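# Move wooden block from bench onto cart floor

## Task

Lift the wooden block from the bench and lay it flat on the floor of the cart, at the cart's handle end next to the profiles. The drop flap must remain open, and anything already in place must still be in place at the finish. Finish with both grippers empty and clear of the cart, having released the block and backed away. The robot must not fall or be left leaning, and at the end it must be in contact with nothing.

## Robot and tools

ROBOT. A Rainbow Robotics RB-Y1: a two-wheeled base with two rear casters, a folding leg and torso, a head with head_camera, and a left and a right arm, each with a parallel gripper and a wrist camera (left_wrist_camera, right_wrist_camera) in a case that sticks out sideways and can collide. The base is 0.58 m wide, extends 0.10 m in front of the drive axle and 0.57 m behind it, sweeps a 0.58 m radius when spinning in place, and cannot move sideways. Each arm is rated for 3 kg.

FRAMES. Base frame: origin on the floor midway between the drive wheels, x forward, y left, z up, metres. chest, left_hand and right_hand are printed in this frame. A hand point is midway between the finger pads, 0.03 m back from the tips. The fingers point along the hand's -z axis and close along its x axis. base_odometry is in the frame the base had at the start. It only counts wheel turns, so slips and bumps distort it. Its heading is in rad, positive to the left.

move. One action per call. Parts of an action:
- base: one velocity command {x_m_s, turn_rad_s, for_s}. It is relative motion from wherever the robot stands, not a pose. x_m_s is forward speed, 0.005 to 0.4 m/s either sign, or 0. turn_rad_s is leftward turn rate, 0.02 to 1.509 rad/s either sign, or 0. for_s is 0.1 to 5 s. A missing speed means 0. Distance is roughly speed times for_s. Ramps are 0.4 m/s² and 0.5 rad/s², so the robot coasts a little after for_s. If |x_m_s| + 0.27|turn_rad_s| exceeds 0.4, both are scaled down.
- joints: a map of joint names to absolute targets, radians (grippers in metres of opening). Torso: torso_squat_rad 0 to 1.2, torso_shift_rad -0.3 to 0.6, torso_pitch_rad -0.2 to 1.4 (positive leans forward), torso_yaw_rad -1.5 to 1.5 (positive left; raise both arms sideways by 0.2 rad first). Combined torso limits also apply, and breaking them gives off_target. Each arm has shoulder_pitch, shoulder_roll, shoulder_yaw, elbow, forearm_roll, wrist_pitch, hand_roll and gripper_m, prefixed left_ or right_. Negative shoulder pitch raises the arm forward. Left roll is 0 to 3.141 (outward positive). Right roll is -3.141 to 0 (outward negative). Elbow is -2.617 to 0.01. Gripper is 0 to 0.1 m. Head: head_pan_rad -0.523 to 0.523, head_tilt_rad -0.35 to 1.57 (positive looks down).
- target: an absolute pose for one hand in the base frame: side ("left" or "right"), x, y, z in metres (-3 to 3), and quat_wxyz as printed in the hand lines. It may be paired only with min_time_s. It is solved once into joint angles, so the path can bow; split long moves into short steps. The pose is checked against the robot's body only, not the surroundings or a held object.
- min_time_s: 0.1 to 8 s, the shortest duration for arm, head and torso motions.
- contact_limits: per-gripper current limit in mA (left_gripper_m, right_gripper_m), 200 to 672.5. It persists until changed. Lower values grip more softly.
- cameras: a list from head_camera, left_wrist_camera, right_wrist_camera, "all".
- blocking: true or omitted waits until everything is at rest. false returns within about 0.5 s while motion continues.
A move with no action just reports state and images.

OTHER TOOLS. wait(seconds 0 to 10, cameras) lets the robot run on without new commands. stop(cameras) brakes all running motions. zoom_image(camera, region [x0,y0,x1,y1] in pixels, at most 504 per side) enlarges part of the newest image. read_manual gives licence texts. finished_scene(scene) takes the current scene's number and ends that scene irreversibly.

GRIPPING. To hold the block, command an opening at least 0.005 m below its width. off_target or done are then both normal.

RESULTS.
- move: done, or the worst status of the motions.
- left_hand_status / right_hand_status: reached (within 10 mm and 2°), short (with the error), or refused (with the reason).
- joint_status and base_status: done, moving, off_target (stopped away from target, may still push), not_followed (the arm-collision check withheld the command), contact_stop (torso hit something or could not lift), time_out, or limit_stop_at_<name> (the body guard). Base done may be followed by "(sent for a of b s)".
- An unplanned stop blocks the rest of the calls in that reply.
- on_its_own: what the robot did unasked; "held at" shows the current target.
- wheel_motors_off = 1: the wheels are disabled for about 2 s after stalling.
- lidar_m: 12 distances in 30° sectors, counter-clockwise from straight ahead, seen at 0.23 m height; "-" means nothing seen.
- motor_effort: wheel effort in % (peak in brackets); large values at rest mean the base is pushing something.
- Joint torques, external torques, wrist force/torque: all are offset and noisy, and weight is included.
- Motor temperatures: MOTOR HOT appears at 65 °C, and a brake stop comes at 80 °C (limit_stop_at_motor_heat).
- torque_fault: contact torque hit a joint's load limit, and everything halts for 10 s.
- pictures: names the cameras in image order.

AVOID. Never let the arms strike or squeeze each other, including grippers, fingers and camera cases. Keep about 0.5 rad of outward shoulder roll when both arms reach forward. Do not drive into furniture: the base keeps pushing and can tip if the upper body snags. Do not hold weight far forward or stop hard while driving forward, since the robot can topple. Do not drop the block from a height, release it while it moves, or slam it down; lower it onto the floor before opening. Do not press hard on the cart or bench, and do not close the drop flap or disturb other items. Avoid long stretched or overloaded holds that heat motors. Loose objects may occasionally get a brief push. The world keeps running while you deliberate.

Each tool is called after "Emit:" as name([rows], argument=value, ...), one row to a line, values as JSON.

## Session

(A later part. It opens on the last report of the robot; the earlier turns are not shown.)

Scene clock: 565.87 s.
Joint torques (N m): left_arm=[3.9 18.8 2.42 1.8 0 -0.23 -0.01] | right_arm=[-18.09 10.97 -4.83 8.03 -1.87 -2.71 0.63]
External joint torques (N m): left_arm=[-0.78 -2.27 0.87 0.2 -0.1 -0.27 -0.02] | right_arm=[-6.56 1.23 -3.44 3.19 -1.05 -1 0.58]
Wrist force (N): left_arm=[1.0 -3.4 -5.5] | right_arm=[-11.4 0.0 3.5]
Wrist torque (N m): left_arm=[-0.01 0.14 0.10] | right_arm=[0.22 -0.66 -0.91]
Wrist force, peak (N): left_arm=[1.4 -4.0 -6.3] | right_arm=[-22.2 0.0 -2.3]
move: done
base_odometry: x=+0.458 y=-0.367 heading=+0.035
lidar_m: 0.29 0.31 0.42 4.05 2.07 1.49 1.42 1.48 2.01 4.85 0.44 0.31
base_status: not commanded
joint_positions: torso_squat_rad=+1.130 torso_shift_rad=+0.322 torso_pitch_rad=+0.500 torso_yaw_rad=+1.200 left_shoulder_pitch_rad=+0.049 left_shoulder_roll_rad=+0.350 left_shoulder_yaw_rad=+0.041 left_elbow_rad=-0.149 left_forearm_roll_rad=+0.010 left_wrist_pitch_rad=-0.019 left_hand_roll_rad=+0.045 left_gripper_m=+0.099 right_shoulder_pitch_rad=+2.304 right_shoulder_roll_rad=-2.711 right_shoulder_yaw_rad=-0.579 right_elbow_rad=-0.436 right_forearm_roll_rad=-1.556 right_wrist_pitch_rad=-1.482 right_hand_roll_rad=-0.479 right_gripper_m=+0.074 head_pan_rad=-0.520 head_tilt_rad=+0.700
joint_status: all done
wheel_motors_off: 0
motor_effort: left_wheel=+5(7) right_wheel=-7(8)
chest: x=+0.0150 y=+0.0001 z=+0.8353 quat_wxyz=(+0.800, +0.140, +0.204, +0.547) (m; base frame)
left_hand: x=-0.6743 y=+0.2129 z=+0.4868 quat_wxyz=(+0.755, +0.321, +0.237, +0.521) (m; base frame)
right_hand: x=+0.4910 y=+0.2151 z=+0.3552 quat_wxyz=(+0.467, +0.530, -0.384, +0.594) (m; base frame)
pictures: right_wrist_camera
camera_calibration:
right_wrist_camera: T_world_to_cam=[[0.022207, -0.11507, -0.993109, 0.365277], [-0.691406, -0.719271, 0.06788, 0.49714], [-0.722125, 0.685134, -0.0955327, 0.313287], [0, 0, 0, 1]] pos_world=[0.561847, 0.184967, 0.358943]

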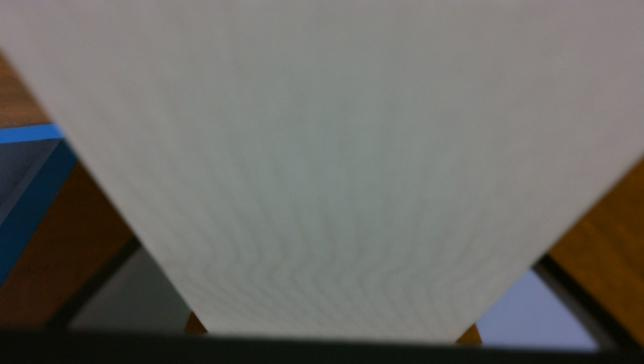

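Emit:
move(joints={"right_gripper_m": 0.082})

Emit:
move(joints={"right_gripper_m": 0.1}, cameras=["head_camera", "right_wrist_camera"])

Emit:
zoom_image(camera="head_camera", region=[480, 20, 896, 300])

Scene clock: 569.20 s.
Joint torques (N m): left_arm=[3.93 18.6 2.56 1.75 -0.04 -0.12 0.01] | right_arm=[-17.02 10.9 -4.49 7.64 -1.95 -3.43 0.51]
External joint torques (N m): left_arm=[-0.74 -2.47 1.02 0.15 -0.15 -0.16 0] | right_arm=[-5.5 1.16 -3.1 2.79 -1.14 -1.73 0.46]
Wrist force (N): left_arm=[0.8 -3.1 -6.0] | right_arm=[-12.6 0.5 -1.1]
Wrist torque (N m): left_arm=[-0.03 0.13 0.07] | right_arm=[-0.12 -0.16 -0.10]
Wrist force, peak (N): left_arm=[1.4 -3.9 -6.2] | right_arm=[-13.8 0.3 -1.7]
move: done
base_odometry: x=+0.458 y=-0.367 heading=+0.035
lidar_m: 0.29 0.31 0.43 4.07 2.10 1.50 1.42 1.50 2.02 4.86 0.43 0.30
base_status: not commanded
joint_positions: torso_squat_rad=+1.130 torso_shift_rad=+0.322 torso_pitch_rad=+0.500 torso_yaw_rad=+1.200 left_shoulder_pitch_rad=+0.049 left_shoulder_roll_rad=+0.350 left_shoulder_yaw_rad=+0.041 left_elbow_rad=-0.149 left_forearm_roll_rad=+0.010 left_wrist_pitch_rad=-0.019 left_hand_roll_rad=+0.045 left_gripper_m=+0.099 right_shoulder_pitch_rad=+2.303 right_shoulder_roll_rad=-2.711 right_shoulder_yaw_rad=-0.579 right_elbow_rad=-0.436 right_forearm_roll_rad=-1.556 right_wrist_pitch_rad=-1.481 right_hand_roll_rad=-0.479 right_gripper_m=+0.082 head_pan_rad=-0.520 head_tilt_rad=+0.700
joint_status: all done
wheel_motors_off: 0
motor_effort: left_wheel=+6(6) right_wheel=-5(8)
chest: x=+0.0150 y=+0.0001 z=+0.8353 quat_wxyz=(+0.800, +0.140, +0.204, +0.547) (m; base frame)
left_hand: x=-0.6743 y=+0.2129 z=+0.4868 quat_wxyz=(+0.755, +0.321, +0.237, +0.521) (m; base frame)
right_hand: x=+0.4911 y=+0.2152 z=+0.3552 quat_wxyz=(+0.467, +0.530, -0.384, +0.594) (m; base frame)
pictures: none

Scene clock: 569.87 s.
Joint torques (N m): left_arm=[3.9 18.85 2.44 1.87 0.03 -0.16 -0.03] | right_arm=[-16.71 11.73 -4.88 7.7 -1.94 -3.41 0.4]
External joint torques (N m): left_arm=[-0.77 -2.22 0.89 0.26 -0.08 -0.2 -0.04] | right_arm=[-5.18 2 -3.49 2.85 -1.12 -1.71 0.35]
Wrist force (N): left_arm=[2.3 -2.7 -5.7] | right_arm=[-12.3 0.8 -3.2]
Wrist torque (N m): left_arm=[-0.02 0.31 0.09] | right_arm=[-0.13 -0.21 -0.10]
Wrist force, peak (N): left_arm=[0.9 -3.4 -6.0] | right_arm=[-13.4 0.8 -3.1]
move: done
base_odometry: x=+0.458 y=-0.367 heading=+0.035
lidar_m: 0.28 0.30 0.42 4.05 2.11 1.48 1.43 1.50 2.01 4.85 0.44 0.32
base_status: not commanded
joint_positions: torso_squat_rad=+1.130 torso_shift_rad=+0.322 torso_pitch_rad=+0.500 torso_yaw_rad=+1.200 left_shoulder_pitch_rad=+0.049 left_shoulder_roll_rad=+0.350 left_shoulder_yaw_rad=+0.041 left_elbow_rad=-0.149 left_forearm_roll_rad=+0.010 left_wrist_pitch_rad=-0.019 left_hand_roll_rad=+0.045 left_gripper_m=+0.099 right_shoulder_pitch_rad=+2.303 right_shoulder_roll_rad=-2.711 right_shoulder_yaw_rad=-0.579 right_elbow_rad=-0.436 right_forearm_roll_rad=-1.556 right_wrist_pitch_rad=-1.481 right_hand_roll_rad=-0.479 right_gripper_m=+0.099 head_pan_rad=-0.520 head_tilt_rad=+0.700
joint_status: all done
wheel_motors_off: 0
motor_effort: left_wheel=+6(6) right_wheel=-6(7)
chest: x=+0.0150 y=+0.0001 z=+0.8353 quat_wxyz=(+0.800, +0.140, +0.204, +0.547) (m; base frame)
left_hand: x=-0.6743 y=+0.2129 z=+0.4868 quat_wxyz=(+0.755, +0.321, +0.237, +0.521) (m; base frame)
right_hand: x=+0.4910 y=+0.2153 z=+0.3552 quat_wxyz=(+0.467, +0.530, -0.384, +0.594) (m; base frame)
pictures: head_camera, right_wrist_camera
camera_calibration:
head_camera: T_world_to_cam=[[0.535337, -0.778123, -0.328541, 0.282813], [-0.807186, -0.356767, -0.470284, 0.62789], [0.248726, 0.516954, -0.819081, 0.729927], [0, 0, 0, 1]] pos_world=[0.173872, 0.066735, 0.986071]
right_wrist_camera: T_world_to_cam=[[0.022415, -0.114857, -0.993129, 0.365249], [-0.6914, -0.719304, 0.0675839, 0.497457], [-0.722124, 0.685135, -0.0955356, 0.313232], [0, 0, 0, 1]] pos_world=[0.561947, 0.185168, 0.359044]

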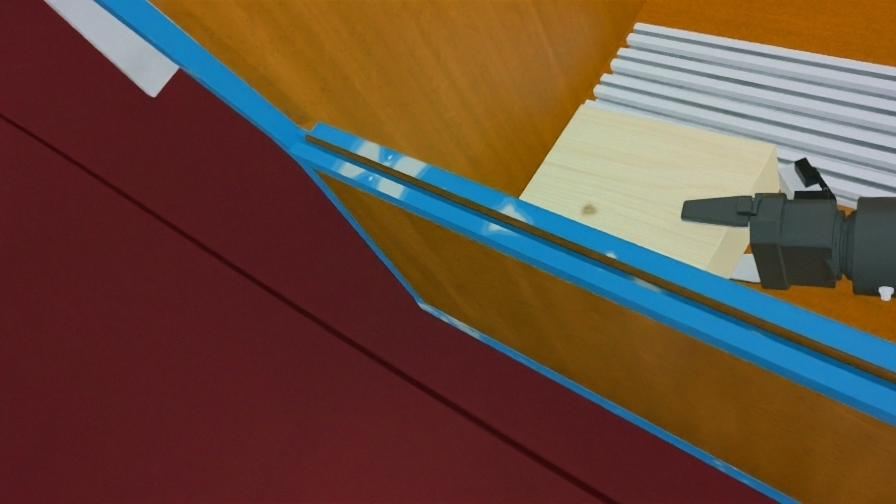

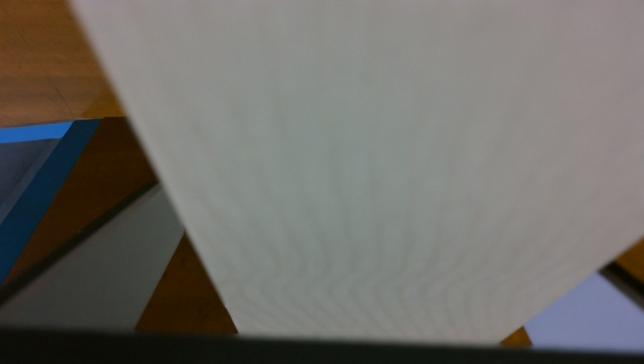

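Scaled by 1.212 from the camera's 896x504 image, which has a finer 1280x720 frame.

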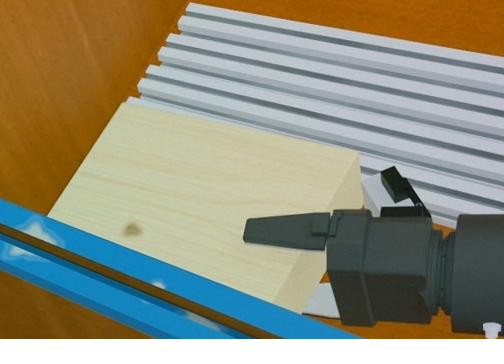

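Emit:
move(joints={"torso_squat_rad": 1.14, "torso_shift_rad": 0.329}, min_time_s=1, cameras=["right_wrist_camera"])

Scene clock: 572.07 s.
Joint torques (N m): left_arm=[4.05 18.66 2.12 1.62 0.08 -0.19 -0.03] | right_arm=[-17.19 11.28 -4.94 7.72 -1.76 -3.69 0.49]
External joint torques (N m): left_arm=[-0.62 -2.41 0.57 0.02 -0.02 -0.23 -0.04] | right_arm=[-5.66 1.55 -3.55 2.88 -0.95 -1.98 0.44]
Wrist force (N): left_arm=[0.9 -3.2 -5.8] | right_arm=[-13.5 1.0 3.2]
Wrist torque (N m): left_arm=[0.00 0.16 0.08] | right_arm=[-0.16 0.02 -0.09]
Wrist force, peak (N): left_arm=[1.1 -3.7 -6.1] | right_arm=[-13.5 0.8 4.0]
move: done
base_odometry: x=+0.458 y=-0.367 heading=+0.035
lidar_m: 0.29 0.31 0.42 4.05 2.09 1.50 1.42 1.50 2.01 4.91 0.43 0.31
base_status: not commanded
joint_positions: torso_squat_rad=+1.140 torso_shift_rad=+0.329 torso_pitch_rad=+0.500 torso_yaw_rad=+1.200 left_shoulder_pitch_rad=+0.049 left_shoulder_roll_rad=+0.350 left_shoulder_yaw_rad=+0.041 left_elbow_rad=-0.149 left_forearm_roll_rad=+0.010 left_wrist_pitch_rad=-0.019 left_hand_roll_rad=+0.045 left_gripper_m=+0.099 right_shoulder_pitch_rad=+2.303 right_shoulder_roll_rad=-2.711 right_shoulder_yaw_rad=-0.579 right_elbow_rad=-0.436 right_forearm_roll_rad=-1.556 right_wrist_pitch_rad=-1.481 right_hand_roll_rad=-0.479 right_gripper_m=+0.099 head_pan_rad=-0.520 head_tilt_rad=+0.700
joint_status: all done
wheel_motors_off: 0
motor_effort: left_wheel=+5(6) right_wheel=-6(9)
chest: x=+0.0150 y=+0.0001 z=+0.8287 quat_wxyz=(+0.800, +0.140, +0.204, +0.547) (m; base frame)
left_hand: x=-0.6743 y=+0.2129 z=+0.4801 quat_wxyz=(+0.755, +0.321, +0.237, +0.521) (m; base frame)
right_hand: x=+0.4910 y=+0.2153 z=+0.3486 quat_wxyz=(+0.467, +0.530, -0.384, +0.594) (m; base frame)
pictures: right_wrist_camera
camera_calibration:
right_wrist_camera: T_world_to_cam=[[0.0224068, -0.11485, -0.99313, 0.3587], [-0.691452, -0.719255, 0.0675774, 0.497856], [-0.722075, 0.685187, -0.0955294, 0.31249], [0, 0, 0, 1]] pos_world=[0.561847, 0.185168, 0.352444]

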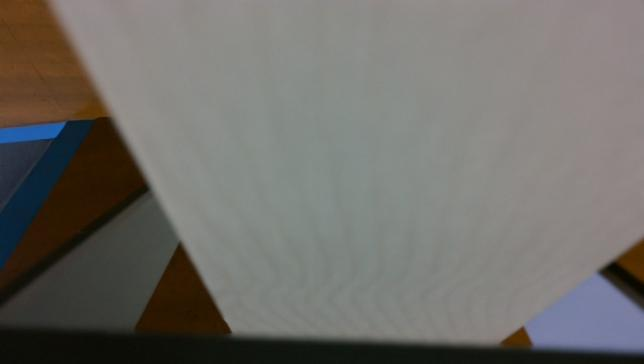

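Emit:
move(joints={"torso_squat_rad": 1.15, "torso_shift_rad": 0.336}, min_time_s=1, cameras=["right_wrist_camera"])

Scene clock: 574.17 s.
Joint torques (N m): left_arm=[4.02 18.73 2.54 1.8 0.03 -0.13 0.03] | right_arm=[-16.82 11.22 -4.61 7.7 -1.79 -3.56 0.31]
External joint torques (N m): left_arm=[-0.65 -2.34 0.99 0.2 -0.07 -0.17 0.02] | right_arm=[-5.29 1.49 -3.22 2.86 -0.98 -1.86 0.26]
Wrist force (N): left_arm=[0.4 -3.5 -6.0] | right_arm=[-13.5 0.4 3.6]
Wrist torque (N m): left_arm=[0.04 0.13 0.06] | right_arm=[-0.12 0.03 -0.10]
Wrist force, peak (N): left_arm=[1.0 -4.1 -5.9] | right_arm=[-14.1 1.1 3.7]
move: done
base_odometry: x=+0.458 y=-0.367 heading=+0.035
lidar_m: 0.29 0.30 0.43 4.06 2.08 1.49 1.42 1.49 2.02 4.92 0.44 0.31
base_status: not commanded
joint_positions: torso_squat_rad=+1.150 torso_shift_rad=+0.336 torso_pitch_rad=+0.500 torso_yaw_rad=+1.200 left_shoulder_pitch_rad=+0.049 left_shoulder_roll_rad=+0.350 left_shoulder_yaw_rad=+0.041 left_elbow_rad=-0.149 left_forearm_roll_rad=+0.010 left_wrist_pitch_rad=-0.019 left_hand_roll_rad=+0.045 left_gripper_m=+0.099 right_shoulder_pitch_rad=+2.303 right_shoulder_roll_rad=-2.711 right_shoulder_yaw_rad=-0.579 right_elbow_rad=-0.436 right_forearm_roll_rad=-1.556 right_wrist_pitch_rad=-1.481 right_hand_roll_rad=-0.479 right_gripper_m=+0.099 head_pan_rad=-0.520 head_tilt_rad=+0.700
joint_status: all done
wheel_motors_off: 0
motor_effort: left_wheel=+6(6) right_wheel=-7(8)
chest: x=+0.0148 y=+0.0001 z=+0.8220 quat_wxyz=(+0.800, +0.140, +0.204, +0.547) (m; base frame)
left_hand: x=-0.6745 y=+0.2129 z=+0.4735 quat_wxyz=(+0.755, +0.321, +0.237, +0.521) (m; base frame)
right_hand: x=+0.4909 y=+0.2152 z=+0.3419 quat_wxyz=(+0.467, +0.530, -0.384, +0.594) (m; base frame)
pictures: right_wrist_camera
camera_calibration:
right_wrist_camera: T_world_to_cam=[[0.0224699, -0.114929, -0.993119, 0.352012], [-0.691507, -0.719201, 0.0675843, 0.498187], [-0.72202, 0.685231, -0.0956349, 0.311844], [0, 0, 0, 1]] pos_world=[0.561748, 0.185068, 0.345744]

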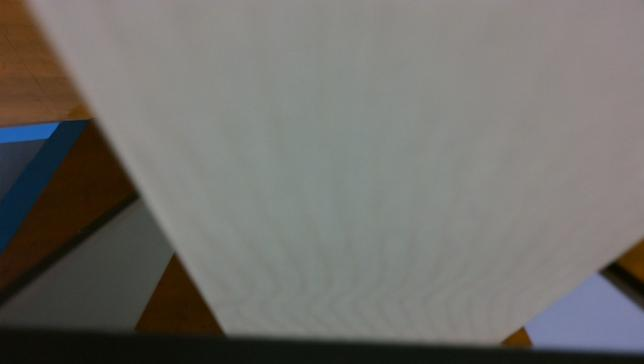

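Emit:
move(joints={"torso_squat_rad": 1.16, "torso_shift_rad": 0.343}, min_time_s=1, cameras=["right_wrist_camera", "head_camera"])

Scene clock: 577.40 s.
Joint torques (N m): left_arm=[3.92 18.69 2.49 1.82 0.04 -0.23 -0.05] | right_arm=[-7.66 8.46 -0.36 3.64 0.58 5.29 0.42]
External joint torques (N m): left_arm=[-0.73 -2.35 0.95 0.23 -0.06 -0.27 -0.06] | right_arm=[3.93 -1.28 1.04 -1.24 1.4 6.99 0.37]
Wrist force (N): left_arm=[0.3 -2.9 -5.7] | right_arm=[23.8 7.3 13.4]
Wrist torque (N m): left_arm=[-0.04 0.10 0.10] | right_arm=[0.00 -0.47 -0.26]
Wrist force, peak (N): left_arm=[1.5 -3.5 -6.1] | right_arm=[25.7 6.9 13.8]
move: done
base_odometry: x=+0.458 y=-0.367 heading=+0.035
lidar_m: 0.29 0.31 0.43 4.05 2.08 1.49 1.42 1.50 2.01 4.92 0.45 0.30
base_status: not commanded
joint_positions: torso_squat_rad=+1.160 torso_shift_rad=+0.343 torso_pitch_rad=+0.499 torso_yaw_rad=+1.200 left_shoulder_pitch_rad=+0.049 left_shoulder_roll_rad=+0.350 left_shoulder_yaw_rad=+0.041 left_elbow_rad=-0.149 left_forearm_roll_rad=+0.010 left_wrist_pitch_rad=-0.019 left_hand_roll_rad=+0.045 left_gripper_m=+0.099 right_shoulder_pitch_rad=+2.301 right_shoulder_roll_rad=-2.710 right_shoulder_yaw_rad=-0.580 right_elbow_rad=-0.435 right_forearm_roll_rad=-1.557 right_wrist_pitch_rad=-1.484 right_hand_roll_rad=-0.479 right_gripper_m=+0.099 head_pan_rad=-0.520 head_tilt_rad=+0.700
joint_status: all done
wheel_motors_off: 0
motor_effort: left_wheel=+4(6) right_wheel=-6(8)
chest: x=+0.0139 y=+0.0000 z=+0.8155 quat_wxyz=(+0.800, +0.139, +0.204, +0.547) (m; base frame)
left_hand: x=-0.6748 y=+0.2130 z=+0.4660 quat_wxyz=(+0.755, +0.320, +0.237, +0.521) (m; base frame)
right_hand: x=+0.4917 y=+0.2162 z=+0.3380 quat_wxyz=(+0.465, +0.530, -0.387, +0.594) (m; base frame)
pictures: head_camera, right_wrist_camera
camera_calibration:
head_camera: T_world_to_cam=[[0.535741, -0.778115, -0.3279, 0.276276], [-0.806488, -0.35651, -0.471676, 0.618676], [0.250119, 0.517143, -0.818537, 0.713542], [0, 0, 0, 1]] pos_world=[0.172471, 0.0665353, 0.966467]
right_wrist_camera: T_world_to_cam=[[0.0252446, -0.109397, -0.993678, 0.345848], [-0.692381, -0.718901, 0.0615559, 0.502172], [-0.72109, 0.68645, -0.0938927, 0.310085], [0, 0, 0, 1]] pos_world=[0.562563, 0.185989, 0.341865]

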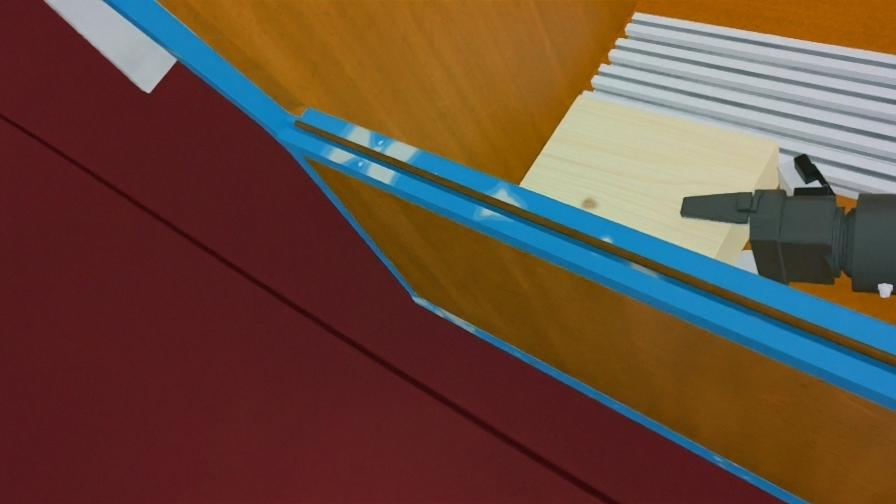

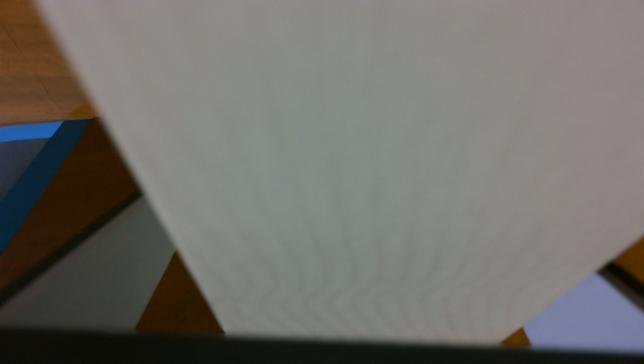

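Emit:
move(joints={"torso_squat_rad": 1.156, "torso_shift_rad": 0.34}, min_time_s=0.7)

Emit:
move(target={"side": "right", "x": 0.494, "y": 0.175, "z": 0.341, "quat_wxyz": [0.465, 0.530, -0.386, 0.594]}, min_time_s=1.5, cameras=["head_camera", "right_wrist_camera"])

Scene clock: 582.10 s.
Joint torques (N m): left_arm=[3.87 18.77 2.55 1.81 0 -0.04 -0.01] | right_arm=[-7.5 8.97 -0.71 3.43 0.52 0.14 0.19]
External joint torques (N m): left_arm=[-0.79 -2.29 1 0.21 -0.1 -0.08 -0.02] | right_arm=[4.08 -0.75 0.69 -1.44 1.34 1.84 0.14]
Wrist force (N): left_arm=[0.9 -2.9 -5.0] | right_arm=[2.4 -0.5 -0.1]
Wrist torque (N m): left_arm=[-0.06 0.20 0.08] | right_arm=[-0.15 -0.57 0.05]
Wrist force, peak (N): left_arm=[0.5 -3.5 -6.4] | right_arm=[25.3 7.3 13.8]
move: done
base_odometry: x=+0.458 y=-0.367 heading=+0.035
lidar_m: 0.29 0.31 0.43 4.07 2.09 1.50 1.42 1.50 2.00 4.93 0.44 0.31
base_status: not commanded
joint_positions: torso_squat_rad=+1.156 torso_shift_rad=+0.340 torso_pitch_rad=+0.500 torso_yaw_rad=+1.200 left_shoulder_pitch_rad=+0.049 left_shoulder_roll_rad=+0.350 left_shoulder_yaw_rad=+0.041 left_elbow_rad=-0.149 left_forearm_roll_rad=+0.010 left_wrist_pitch_rad=-0.019 left_hand_roll_rad=+0.045 left_gripper_m=+0.099 right_shoulder_pitch_rad=+2.301 right_shoulder_roll_rad=-2.710 right_shoulder_yaw_rad=-0.580 right_elbow_rad=-0.435 right_forearm_roll_rad=-1.557 right_wrist_pitch_rad=-1.482 right_hand_roll_rad=-0.479 right_gripper_m=+0.099 head_pan_rad=-0.520 head_tilt_rad=+0.700
joint_status: all done
wheel_motors_off: 0
motor_effort: left_wheel=+6(6) right_wheel=-7(8)
chest: x=+0.0144 y=+0.0000 z=+0.8180 quat_wxyz=(+0.800, +0.140, +0.204, +0.547) (m; base frame)
left_hand: x=-0.6747 y=+0.2129 z=+0.4692 quat_wxyz=(+0.755, +0.321, +0.237, +0.521) (m; base frame)
right_hand: x=+0.4917 y=+0.2163 z=+0.3396 quat_wxyz=(+0.466, +0.530, -0.386, +0.594) (m; base frame)
pictures: none

Scene clock: 583.93 s.
Joint torques (N m): left_arm=[3.81 18.63 2.36 1.71 -0.01 -0.12 0.04] | right_arm=[-9.8 15.78 -0.48 5.08 -1.06 -3.46 0.28]
External joint torques (N m): left_arm=[-0.86 -2.43 0.81 0.11 -0.11 -0.16 0.03] | right_arm=[0.17 4.85 0.64 0.73 -0.33 -1.71 0.23]
Wrist force (N): left_arm=[1.1 -3.1 -5.7] | right_arm=[-12.3 -1.1 -3.9]
Wrist torque (N m): left_arm=[0.00 0.19 0.08] | right_arm=[-0.07 -0.39 -0.19]
Wrist force, peak (N): left_arm=[1.4 -3.7 -6.4] | right_arm=[-13.2 -0.3 -5.0]
move: done
base_odometry: x=+0.458 y=-0.367 heading=+0.035
lidar_m: 0.29 0.31 0.43 4.05 2.09 1.51 1.42 1.50 2.00 4.93 0.44 0.31
base_status: not commanded
joint_positions: torso_squat_rad=+1.156 torso_shift_rad=+0.340 torso_pitch_rad=+0.500 torso_yaw_rad=+1.200 left_shoulder_pitch_rad=+0.049 left_shoulder_roll_rad=+0.350 left_shoulder_yaw_rad=+0.041 left_elbow_rad=-0.149 left_forearm_roll_rad=+0.010 left_wrist_pitch_rad=-0.019 left_hand_roll_rad=+0.045 left_gripper_m=+0.099 right_shoulder_pitch_rad=+2.326 right_shoulder_roll_rad=-2.636 right_shoulder_yaw_rad=-0.574 right_elbow_rad=-0.523 right_forearm_roll_rad=-1.546 right_wrist_pitch_rad=-1.561 right_hand_roll_rad=-0.416 right_gripper_m=+0.099 head_pan_rad=-0.520 head_tilt_rad=+0.700
joint_status: all done
wheel_motors_off: 0
motor_effort: left_wheel=+5(6) right_wheel=-7(8)
chest: x=+0.0145 y=+0.0000 z=+0.8180 quat_wxyz=(+0.800, +0.140, +0.204, +0.547) (m; base frame)
left_hand: x=-0.6748 y=+0.2129 z=+0.4694 quat_wxyz=(+0.754, +0.321, +0.237, +0.521) (m; base frame)
right_hand: x=+0.4935 y=+0.1755 z=+0.3407 quat_wxyz=(+0.464, +0.532, -0.386, +0.594) (m; base frame)
right_hand_status: reached (checked arc, planned for 1.5 s): 1 mm and 0.3 deg off.
pictures: head_camera, right_wrist_camera
camera_calibration:
head_camera: T_world_to_cam=[[0.535465, -0.778011, -0.328597, 0.277319], [-0.807074, -0.356754, -0.470488, 0.619375], [0.248816, 0.517132, -0.818941, 0.715846], [0, 0, 0, 1]] pos_world=[0.173273, 0.0665348, 0.96877]
right_wrist_camera: T_world_to_cam=[[0.0232205, -0.106801, -0.994009, 0.344755], [-0.689517, -0.721659, 0.0614309, 0.473108], [-0.723897, 0.68396, -0.0903983, 0.340143], [0, 0, 0, 1]] pos_world=[0.564439, 0.145599, 0.344375]

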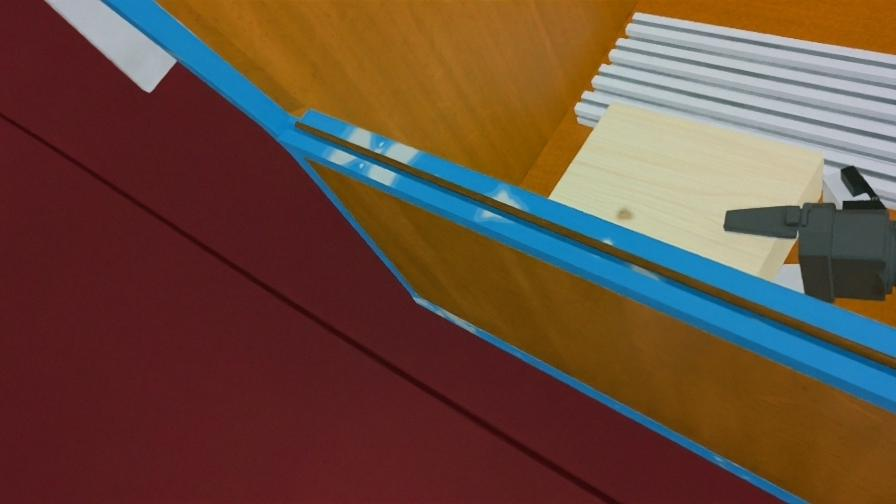

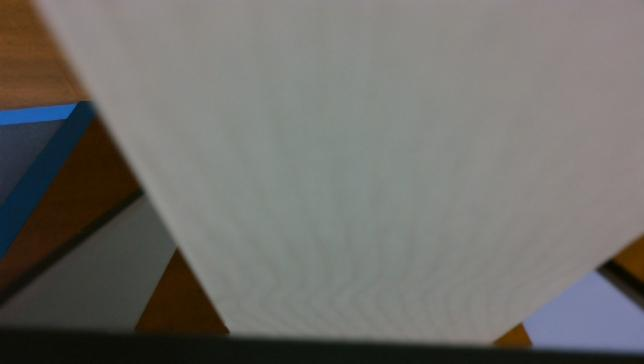

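Emit:
move(target={"side": "right", "x": 0.493, "y": 0.187, "z": 0.346, "quat_wxyz": [0.5172, 0.4823, -0.3211, 0.6302]}, min_time_s=1)

Emit:
move(target={"side": "right", "x": 0.496, "y": 0.15, "z": 0.346, "quat_wxyz": [0.5172, 0.4823, -0.3211, 0.6302]}, min_time_s=1, cameras=["head_camera", "right_wrist_camera"])

Scene clock: 601.27 s.
Joint torques (N m): left_arm=[4 18.78 2.32 1.76 0.03 -0.2 -0.01] | right_arm=[-15.82 8.72 -2.85 3.37 -0.8 -3.73 0.08]
External joint torques (N m): left_arm=[-0.66 -2.29 0.77 0.16 -0.07 -0.24 -0.03] | right_arm=[-4.49 2.62 -0.79 0.59 -0.44 -1.96 0.03]
Wrist force (N): left_arm=[0.7 -3.2 -6.2] | right_arm=[-14.0 -1.2 -4.9]
Wrist torque (N m): left_arm=[0.01 0.13 0.01] | right_arm=[-0.03 -0.29 -0.19]
Wrist force, peak (N): left_arm=[1.5 -4.1 -6.4] | right_arm=[54.8 14.5 9.2]
move: done
base_odometry: x=+0.458 y=-0.367 heading=+0.034
lidar_m: 0.29 0.29 0.41 4.05 2.08 1.49 1.43 1.50 2.00 4.92 0.45 0.31
base_status: not commanded
joint_positions: torso_squat_rad=+1.156 torso_shift_rad=+0.340 torso_pitch_rad=+0.500 torso_yaw_rad=+1.200 left_shoulder_pitch_rad=+0.049 left_shoulder_roll_rad=+0.350 left_shoulder_yaw_rad=+0.041 left_elbow_rad=-0.149 left_forearm_roll_rad=+0.010 left_wrist_pitch_rad=-0.019 left_hand_roll_rad=+0.045 left_gripper_m=+0.099 right_shoulder_pitch_rad=+1.880 right_shoulder_roll_rad=-2.468 right_shoulder_yaw_rad=-0.382 right_elbow_rad=-1.023 right_forearm_roll_rad=-1.358 right_wrist_pitch_rad=-1.254 right_hand_roll_rad=-0.310 right_gripper_m=+0.099 head_pan_rad=-0.520 head_tilt_rad=+0.700
joint_status: all done
wheel_motors_off: 0
motor_effort: left_wheel=+4(9) right_wheel=-4(7)
chest: x=+0.0145 y=+0.0000 z=+0.8180 quat_wxyz=(+0.800, +0.140, +0.204, +0.547) (m; base frame)
left_hand: x=-0.6747 y=+0.2129 z=+0.4694 quat_wxyz=(+0.755, +0.321, +0.237, +0.521) (m; base frame)
right_hand: x=+0.4923 y=+0.1865 z=+0.3455 quat_wxyz=(+0.516, +0.484, -0.320, +0.630) (m; base frame)
right_hand_status: reached (checked arc, planned for 1.0 s): 1 mm and 0.3 deg off.
pictures: none

Scene clock: 602.60 s.
Joint torques (N m): left_arm=[4.01 19.02 2.53 1.71 0.07 -0.23 -0.03] | right_arm=[-9.01 9.72 -0.29 2.16 -0.29 -2.22 0.25]
External joint torques (N m): left_arm=[-0.65 -2.05 0.98 0.11 -0.04 -0.27 -0.04] | right_arm=[0.78 2.58 1.26 -0.48 0.05 -0.44 0.2]
Wrist force (N): left_arm=[1.1 -2.5 -6.4] | right_arm=[-5.8 -0.1 -1.8]
Wrist torque (N m): left_arm=[-0.14 0.18 0.05] | right_arm=[-0.03 -0.29 -0.16]
Wrist force, peak (N): left_arm=[0.6 -3.8 -6.0] | right_arm=[-13.2 -1.3 -7.1]
move: done
base_odometry: x=+0.458 y=-0.367 heading=+0.035
lidar_m: 0.28 0.30 0.42 4.05 2.08 1.49 1.43 1.49 2.01 4.93 0.46 0.31
base_status: not commanded
joint_positions: torso_squat_rad=+1.156 torso_shift_rad=+0.340 torso_pitch_rad=+0.500 torso_yaw_rad=+1.200 left_shoulder_pitch_rad=+0.049 left_shoulder_roll_rad=+0.350 left_shoulder_yaw_rad=+0.041 left_elbow_rad=-0.149 left_forearm_roll_rad=+0.010 left_wrist_pitch_rad=-0.019 left_hand_roll_rad=+0.045 left_gripper_m=+0.099 right_shoulder_pitch_rad=+1.914 right_shoulder_roll_rad=-2.411 right_shoulder_yaw_rad=-0.366 right_elbow_rad=-1.040 right_forearm_roll_rad=-1.342 right_wrist_pitch_rad=-1.317 right_hand_roll_rad=-0.281 right_gripper_m=+0.099 head_pan_rad=-0.520 head_tilt_rad=+0.700
joint_status: all done
wheel_motors_off: 0
motor_effort: left_wheel=+5(6) right_wheel=-4(6)
chest: x=+0.0145 y=+0.0000 z=+0.8180 quat_wxyz=(+0.800, +0.140, +0.204, +0.547) (m; base frame)
left_hand: x=-0.6747 y=+0.2129 z=+0.4694 quat_wxyz=(+0.755, +0.321, +0.237, +0.521) (m; base frame)
right_hand: x=+0.4960 y=+0.1504 z=+0.3462 quat_wxyz=(+0.517, +0.482, -0.321, +0.630) (m; base frame)
right_hand_status: reached (checked arc, planned for 1.0 s): 0 mm and 0.0 deg off.
pictures: head_camera, right_wrist_camera
camera_calibration:
head_camera: T_world_to_cam=[[0.535385, -0.778078, -0.328569, 0.277388], [-0.807123, -0.356715, -0.470432, 0.619363], [0.248828, 0.517058, -0.818985, 0.715839], [0, 0, 0, 1]] pos_world=[0.173272, 0.066635, 0.968771]
right_wrist_camera: T_world_to_cam=[[0.0208689, -0.309822, -0.950566, 0.364108], [-0.688234, -0.694091, 0.211118, 0.399765], [-0.725189, 0.649806, -0.227715, 0.412982], [0, 0, 0, 1]] pos_world=[0.567023, 0.121924, 0.355753]

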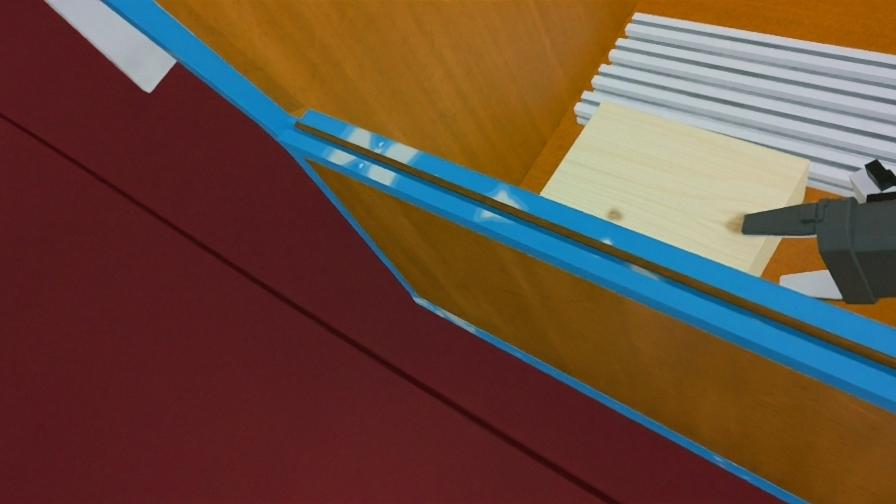

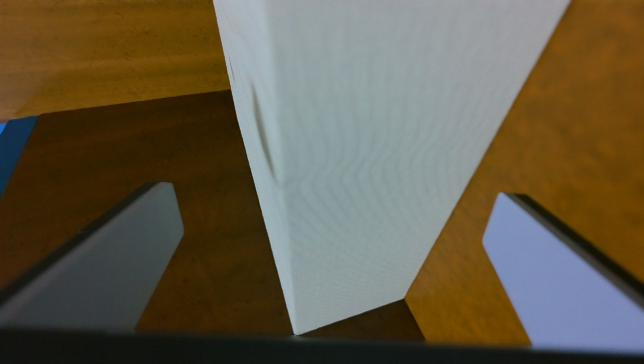

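Emit:
move(target={"side": "right", "x": 0.494, "y": 0.08, "z": 0.36, "quat_wxyz": [0.5172, 0.4823, -0.3211, 0.6302]}, min_time_s=1.2)

Emit:
move(joints={"torso_squat_rad": 0.45, "torso_shift_rad": 0.15}, min_time_s=3, cameras=["head_camera", "right_wrist_camera"])

Scene clock: 606.03 s.
Joint torques (N m): left_arm=[3.9 18.57 2.11 1.75 0.01 -0.13 0.02] | right_arm=[-5.84 10.09 0.5 1.93 -0.19 -1.92 0.2]
External joint torques (N m): left_arm=[-0.76 -2.5 0.57 0.15 -0.09 -0.17 0.01] | right_arm=[0.8 1.72 1.16 -0.22 0.04 -0.12 0.15]
Wrist force (N): left_arm=[0.5 -2.5 -5.6] | right_arm=[-6.3 -0.5 -1.8]
Wrist torque (N m): left_arm=[-0.06 0.14 0.05] | right_arm=[-0.05 -0.32 -0.12]
Wrist force, peak (N): left_arm=[1.6 -3.7 -5.9] | right_arm=[-6.3 -0.5 -1.8]
move: done
base_odometry: x=+0.458 y=-0.367 heading=+0.035
lidar_m: 0.28 0.31 0.42 4.05 2.07 1.49 1.43 1.50 2.00 4.93 0.45 0.31
base_status: not commanded
joint_positions: torso_squat_rad=+1.156 torso_shift_rad=+0.340 torso_pitch_rad=+0.500 torso_yaw_rad=+1.200 left_shoulder_pitch_rad=+0.049 left_shoulder_roll_rad=+0.350 left_shoulder_yaw_rad=+0.041 left_elbow_rad=-0.149 left_forearm_roll_rad=+0.010 left_wrist_pitch_rad=-0.019 left_hand_roll_rad=+0.045 left_gripper_m=+0.099 right_shoulder_pitch_rad=+1.928 right_shoulder_roll_rad=-2.277 right_shoulder_yaw_rad=-0.313 right_elbow_rad=-1.124 right_forearm_roll_rad=-1.275 right_wrist_pitch_rad=-1.423 right_hand_roll_rad=-0.205 right_gripper_m=+0.099 head_pan_rad=-0.520 head_tilt_rad=+0.700
joint_status: all done
wheel_motors_off: 0
motor_effort: left_wheel=+5(6) right_wheel=-5(6)
chest: x=+0.0145 y=+0.0000 z=+0.8180 quat_wxyz=(+0.800, +0.140, +0.204, +0.547) (m; base frame)
left_hand: x=-0.6747 y=+0.2129 z=+0.4694 quat_wxyz=(+0.755, +0.321, +0.237, +0.521) (m; base frame)
right_hand: x=+0.4939 y=+0.0805 z=+0.3599 quat_wxyz=(+0.517, +0.483, -0.321, +0.629) (m; base frame)
right_hand_status: reached (checked arc, planned for 1.2 s): 1 mm and 0.1 deg off.
pictures: none

Scene clock: 609.33 s.
Joint torques (N m): left_arm=[3.57 18.37 2.27 1.82 0.1 -0.22 0.01] | right_arm=[-5.78 10.56 0.4 2.21 -0.31 -2.01 0.23]
External joint torques (N m): left_arm=[-1.09 -2.7 0.72 0.22 -0.01 -0.26 0] | right_arm=[0.86 2.2 1.06 0.05 -0.08 -0.21 0.19]
Wrist force (N): left_arm=[1.1 -3.3 -5.1] | right_arm=[-5.8 -0.2 -1.5]
Wrist torque (N m): left_arm=[0.00 0.20 0.12] | right_arm=[-0.10 -0.29 -0.12]
Wrist force, peak (N): left_arm=[0.8 -3.7 -6.3] | right_arm=[-6.4 -0.4 -2.0]
move: done
base_odometry: x=+0.458 y=-0.367 heading=+0.035
lidar_m: 0.29 0.30 0.43 4.06 2.09 1.49 1.43 1.48 2.00 4.84 0.43 0.30
base_status: not commanded
joint_positions: torso_squat_rad=+0.450 torso_shift_rad=+0.150 torso_pitch_rad=+0.500 torso_yaw_rad=+1.200 left_shoulder_pitch_rad=+0.049 left_shoulder_roll_rad=+0.350 left_shoulder_yaw_rad=+0.041 left_elbow_rad=-0.149 left_forearm_roll_rad=+0.010 left_wrist_pitch_rad=-0.019 left_hand_roll_rad=+0.045 left_gripper_m=+0.099 right_shoulder_pitch_rad=+1.928 right_shoulder_roll_rad=-2.276 right_shoulder_yaw_rad=-0.313 right_elbow_rad=-1.124 right_forearm_roll_rad=-1.275 right_wrist_pitch_rad=-1.423 right_hand_roll_rad=-0.205 right_gripper_m=+0.099 head_pan_rad=-0.520 head_tilt_rad=+0.700
joint_status: all done
wheel_motors_off: 0
motor_effort: left_wheel=+6(7) right_wheel=-5(6)
chest: x=+0.0146 y=+0.0001 z=+1.1753 quat_wxyz=(+0.800, +0.140, +0.204, +0.547) (m; base frame)
left_hand: x=-0.6747 y=+0.2130 z=+0.8267 quat_wxyz=(+0.755, +0.321, +0.237, +0.521) (m; base frame)
right_hand: x=+0.4940 y=+0.0805 z=+0.7172 quat_wxyz=(+0.517, +0.483, -0.321, +0.629) (m; base frame)
pictures: head_camera, right_wrist_camera
camera_calibration:
head_camera: T_world_to_cam=[[0.535399, -0.778094, -0.328509, 0.394651], [-0.807085, -0.356699, -0.47051, 0.787624], [0.248922, 0.517045, -0.818964, 1.00839], [0, 0, 0, 1]] pos_world=[0.173372, 0.066635, 1.32607]
right_wrist_camera: T_world_to_cam=[[0.0198558, -0.308348, -0.951066, 0.695924], [-0.687953, -0.694469, 0.210793, 0.271665], [-0.725484, 0.650104, -0.225918, 0.540251], [0, 0, 0, 1]] pos_world=[0.565018, 0.0520311, 0.726658]

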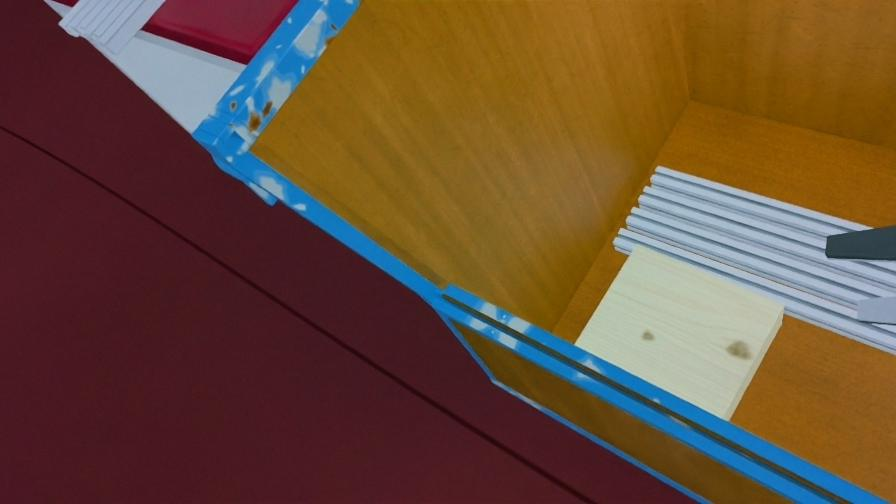

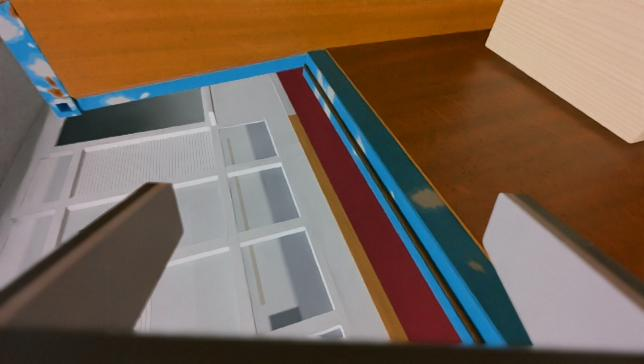

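Emit:
move(base={"x_m_s": -0.3, "for_s": 1.6})

Emit:
move(joints={"torso_pitch_rad": 0.0, "torso_shift_rad": 0.0, "torso_yaw_rad": 0.0, "right_shoulder_pitch_rad": 0.0, "right_shoulder_roll_rad": -0.3, "right_shoulder_yaw_rad": 0.0, "right_elbow_rad": -0.5, "right_forearm_roll_rad": 0.0, "right_wrist_pitch_rad": 0.0, "right_hand_roll_rad": 0.0, "head_pan_rad": 0.1, "head_tilt_rad": 0.75}, cameras=["head_camera"])

Scene clock: 613.57 s.
Joint torques (N m): left_arm=[3.93 18.13 2.19 1.73 0.01 -0.15 -0.09] | right_arm=[-5.66 10.61 0.02 2.78 -0.44 -1.98 0.29]
External joint torques (N m): left_arm=[-0.73 -2.94 0.64 0.13 -0.09 -0.19 -0.1] | right_arm=[0.98 2.24 0.68 0.63 -0.21 -0.18 0.25]
Wrist force (N): left_arm=[0.9 -2.4 -5.0] | right_arm=[-5.6 -0.1 -1.6]
Wrist torque (N m): left_arm=[-0.09 0.21 0.07] | right_arm=[-0.10 -0.22 -0.15]
Wrist force, peak (N): left_arm=[1.2 -4.3 -5.6] | right_arm=[-6.7 -0.8 -1.5]
move: done
base_odometry: x=-0.022 y=-0.384 heading=+0.036
lidar_m: 0.77 0.81 1.38 4.06 1.37 1.00 0.94 1.00 1.35 3.47 2.35 0.81
base_status: done (sent for 1.6 of 1.6 s)
joint_positions: torso_squat_rad=+0.450 torso_shift_rad=+0.150 torso_pitch_rad=+0.500 torso_yaw_rad=+1.200 left_shoulder_pitch_rad=+0.049 left_shoulder_roll_rad=+0.350 left_shoulder_yaw_rad=+0.041 left_elbow_rad=-0.149 left_forearm_roll_rad=+0.010 left_wrist_pitch_rad=-0.019 left_hand_roll_rad=+0.045 left_gripper_m=+0.099 right_shoulder_pitch_rad=+1.928 right_shoulder_roll_rad=-2.276 right_shoulder_yaw_rad=-0.313 right_elbow_rad=-1.124 right_forearm_roll_rad=-1.275 right_wrist_pitch_rad=-1.423 right_hand_roll_rad=-0.205 right_gripper_m=+0.099 head_pan_rad=-0.520 head_tilt_rad=+0.700
joint_status: not commanded
wheel_motors_off: 0
motor_effort: left_wheel=+13(38) right_wheel=-15(26)
chest: x=+0.0146 y=+0.0001 z=+1.1753 quat_wxyz=(+0.800, +0.140, +0.204, +0.547) (m; base frame)
left_hand: x=-0.6747 y=+0.2130 z=+0.8267 quat_wxyz=(+0.755, +0.321, +0.237, +0.521) (m; base frame)
right_hand: x=+0.4940 y=+0.0805 z=+0.7172 quat_wxyz=(+0.517, +0.483, -0.321, +0.629) (m; base frame)
pictures: none

Scene clock: 616.33 s.
Joint torques (N m): left_arm=[-0.25 8.29 1.63 -0.09 -0.14 -0.45 -0.01] | right_arm=[-5.32 -9.51 -1.3 -3.65 -0.28 -1.13 0.14]
External joint torques (N m): left_arm=[0.31 -1.87 0.9 0.01 -0.2 -0.09 0] | right_arm=[-0.35 -0.96 0.29 -0.02 -0.37 -0.21 0.12]
Wrist force (N): left_arm=[0.0 -1.3 -7.3] | right_arm=[-2.7 2.9 -5.0]
Wrist torque (N m): left_arm=[-0.11 0.10 0.08] | right_arm=[-0.28 -0.05 -0.13]
Wrist force, peak (N): left_arm=[1.3 -1.6 -7.6] | right_arm=[-4.2 4.0 -5.6]
move: done
base_odometry: x=-0.022 y=-0.384 heading=+0.036
lidar_m: 0.76 0.81 1.38 4.07 1.39 1.00 0.94 0.99 1.35 3.45 2.35 0.82
base_status: not commanded
joint_positions: torso_squat_rad=+0.450 torso_shift_rad=+0.000 torso_pitch_rad=+0.000 torso_yaw_rad=+0.000 left_shoulder_pitch_rad=+0.049 left_shoulder_roll_rad=+0.350 left_shoulder_yaw_rad=+0.041 left_elbow_rad=-0.149 left_forearm_roll_rad=+0.010 left_wrist_pitch_rad=-0.019 left_hand_roll_rad=+0.045 left_gripper_m=+0.099 right_shoulder_pitch_rad=+0.000 right_shoulder_roll_rad=-0.300 right_shoulder_yaw_rad=+0.000 right_elbow_rad=-0.500 right_forearm_roll_rad=+0.000 right_wrist_pitch_rad=+0.000 right_hand_roll_rad=+0.000 right_gripper_m=+0.099 head_pan_rad=+0.100 head_tilt_rad=+0.750
joint_status: all done
wheel_motors_off: 0
motor_effort: left_wheel=+16(20) right_wheel=-15(21)
chest: x=-0.2280 y=+0.0001 z=+1.2202 quat_wxyz=(+1.000, +0.000, +0.000, +0.000) (m; base frame)
left_hand: x=-0.1881 y=+0.4851 z=+0.5838 quat_wxyz=(+0.982, +0.174, -0.067, +0.036) (m; base frame)
right_hand: x=+0.0089 y=-0.4319 z=+0.6144 quat_wxyz=(+0.958, -0.145, -0.245, +0.037) (m; base frame)
pictures: head_camera
camera_calibration:
head_camera: T_world_to_cam=[[0.0968546, -0.994804, -0.0313857, 0.0636585], [-0.638125, -0.0378665, -0.769001, 1.01234], [0.763817, 0.0945093, -0.638476, 1.00932], [0, 0, 0, 1]] pos_world=[-0.1311, 0.00627166, 1.42491]

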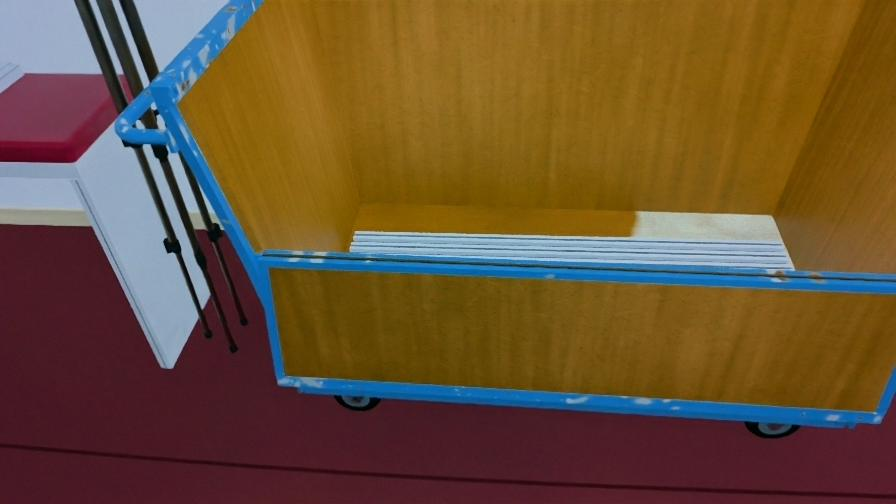

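Emit:
finished_scene(scene=1)

The scene is finished: the task was done.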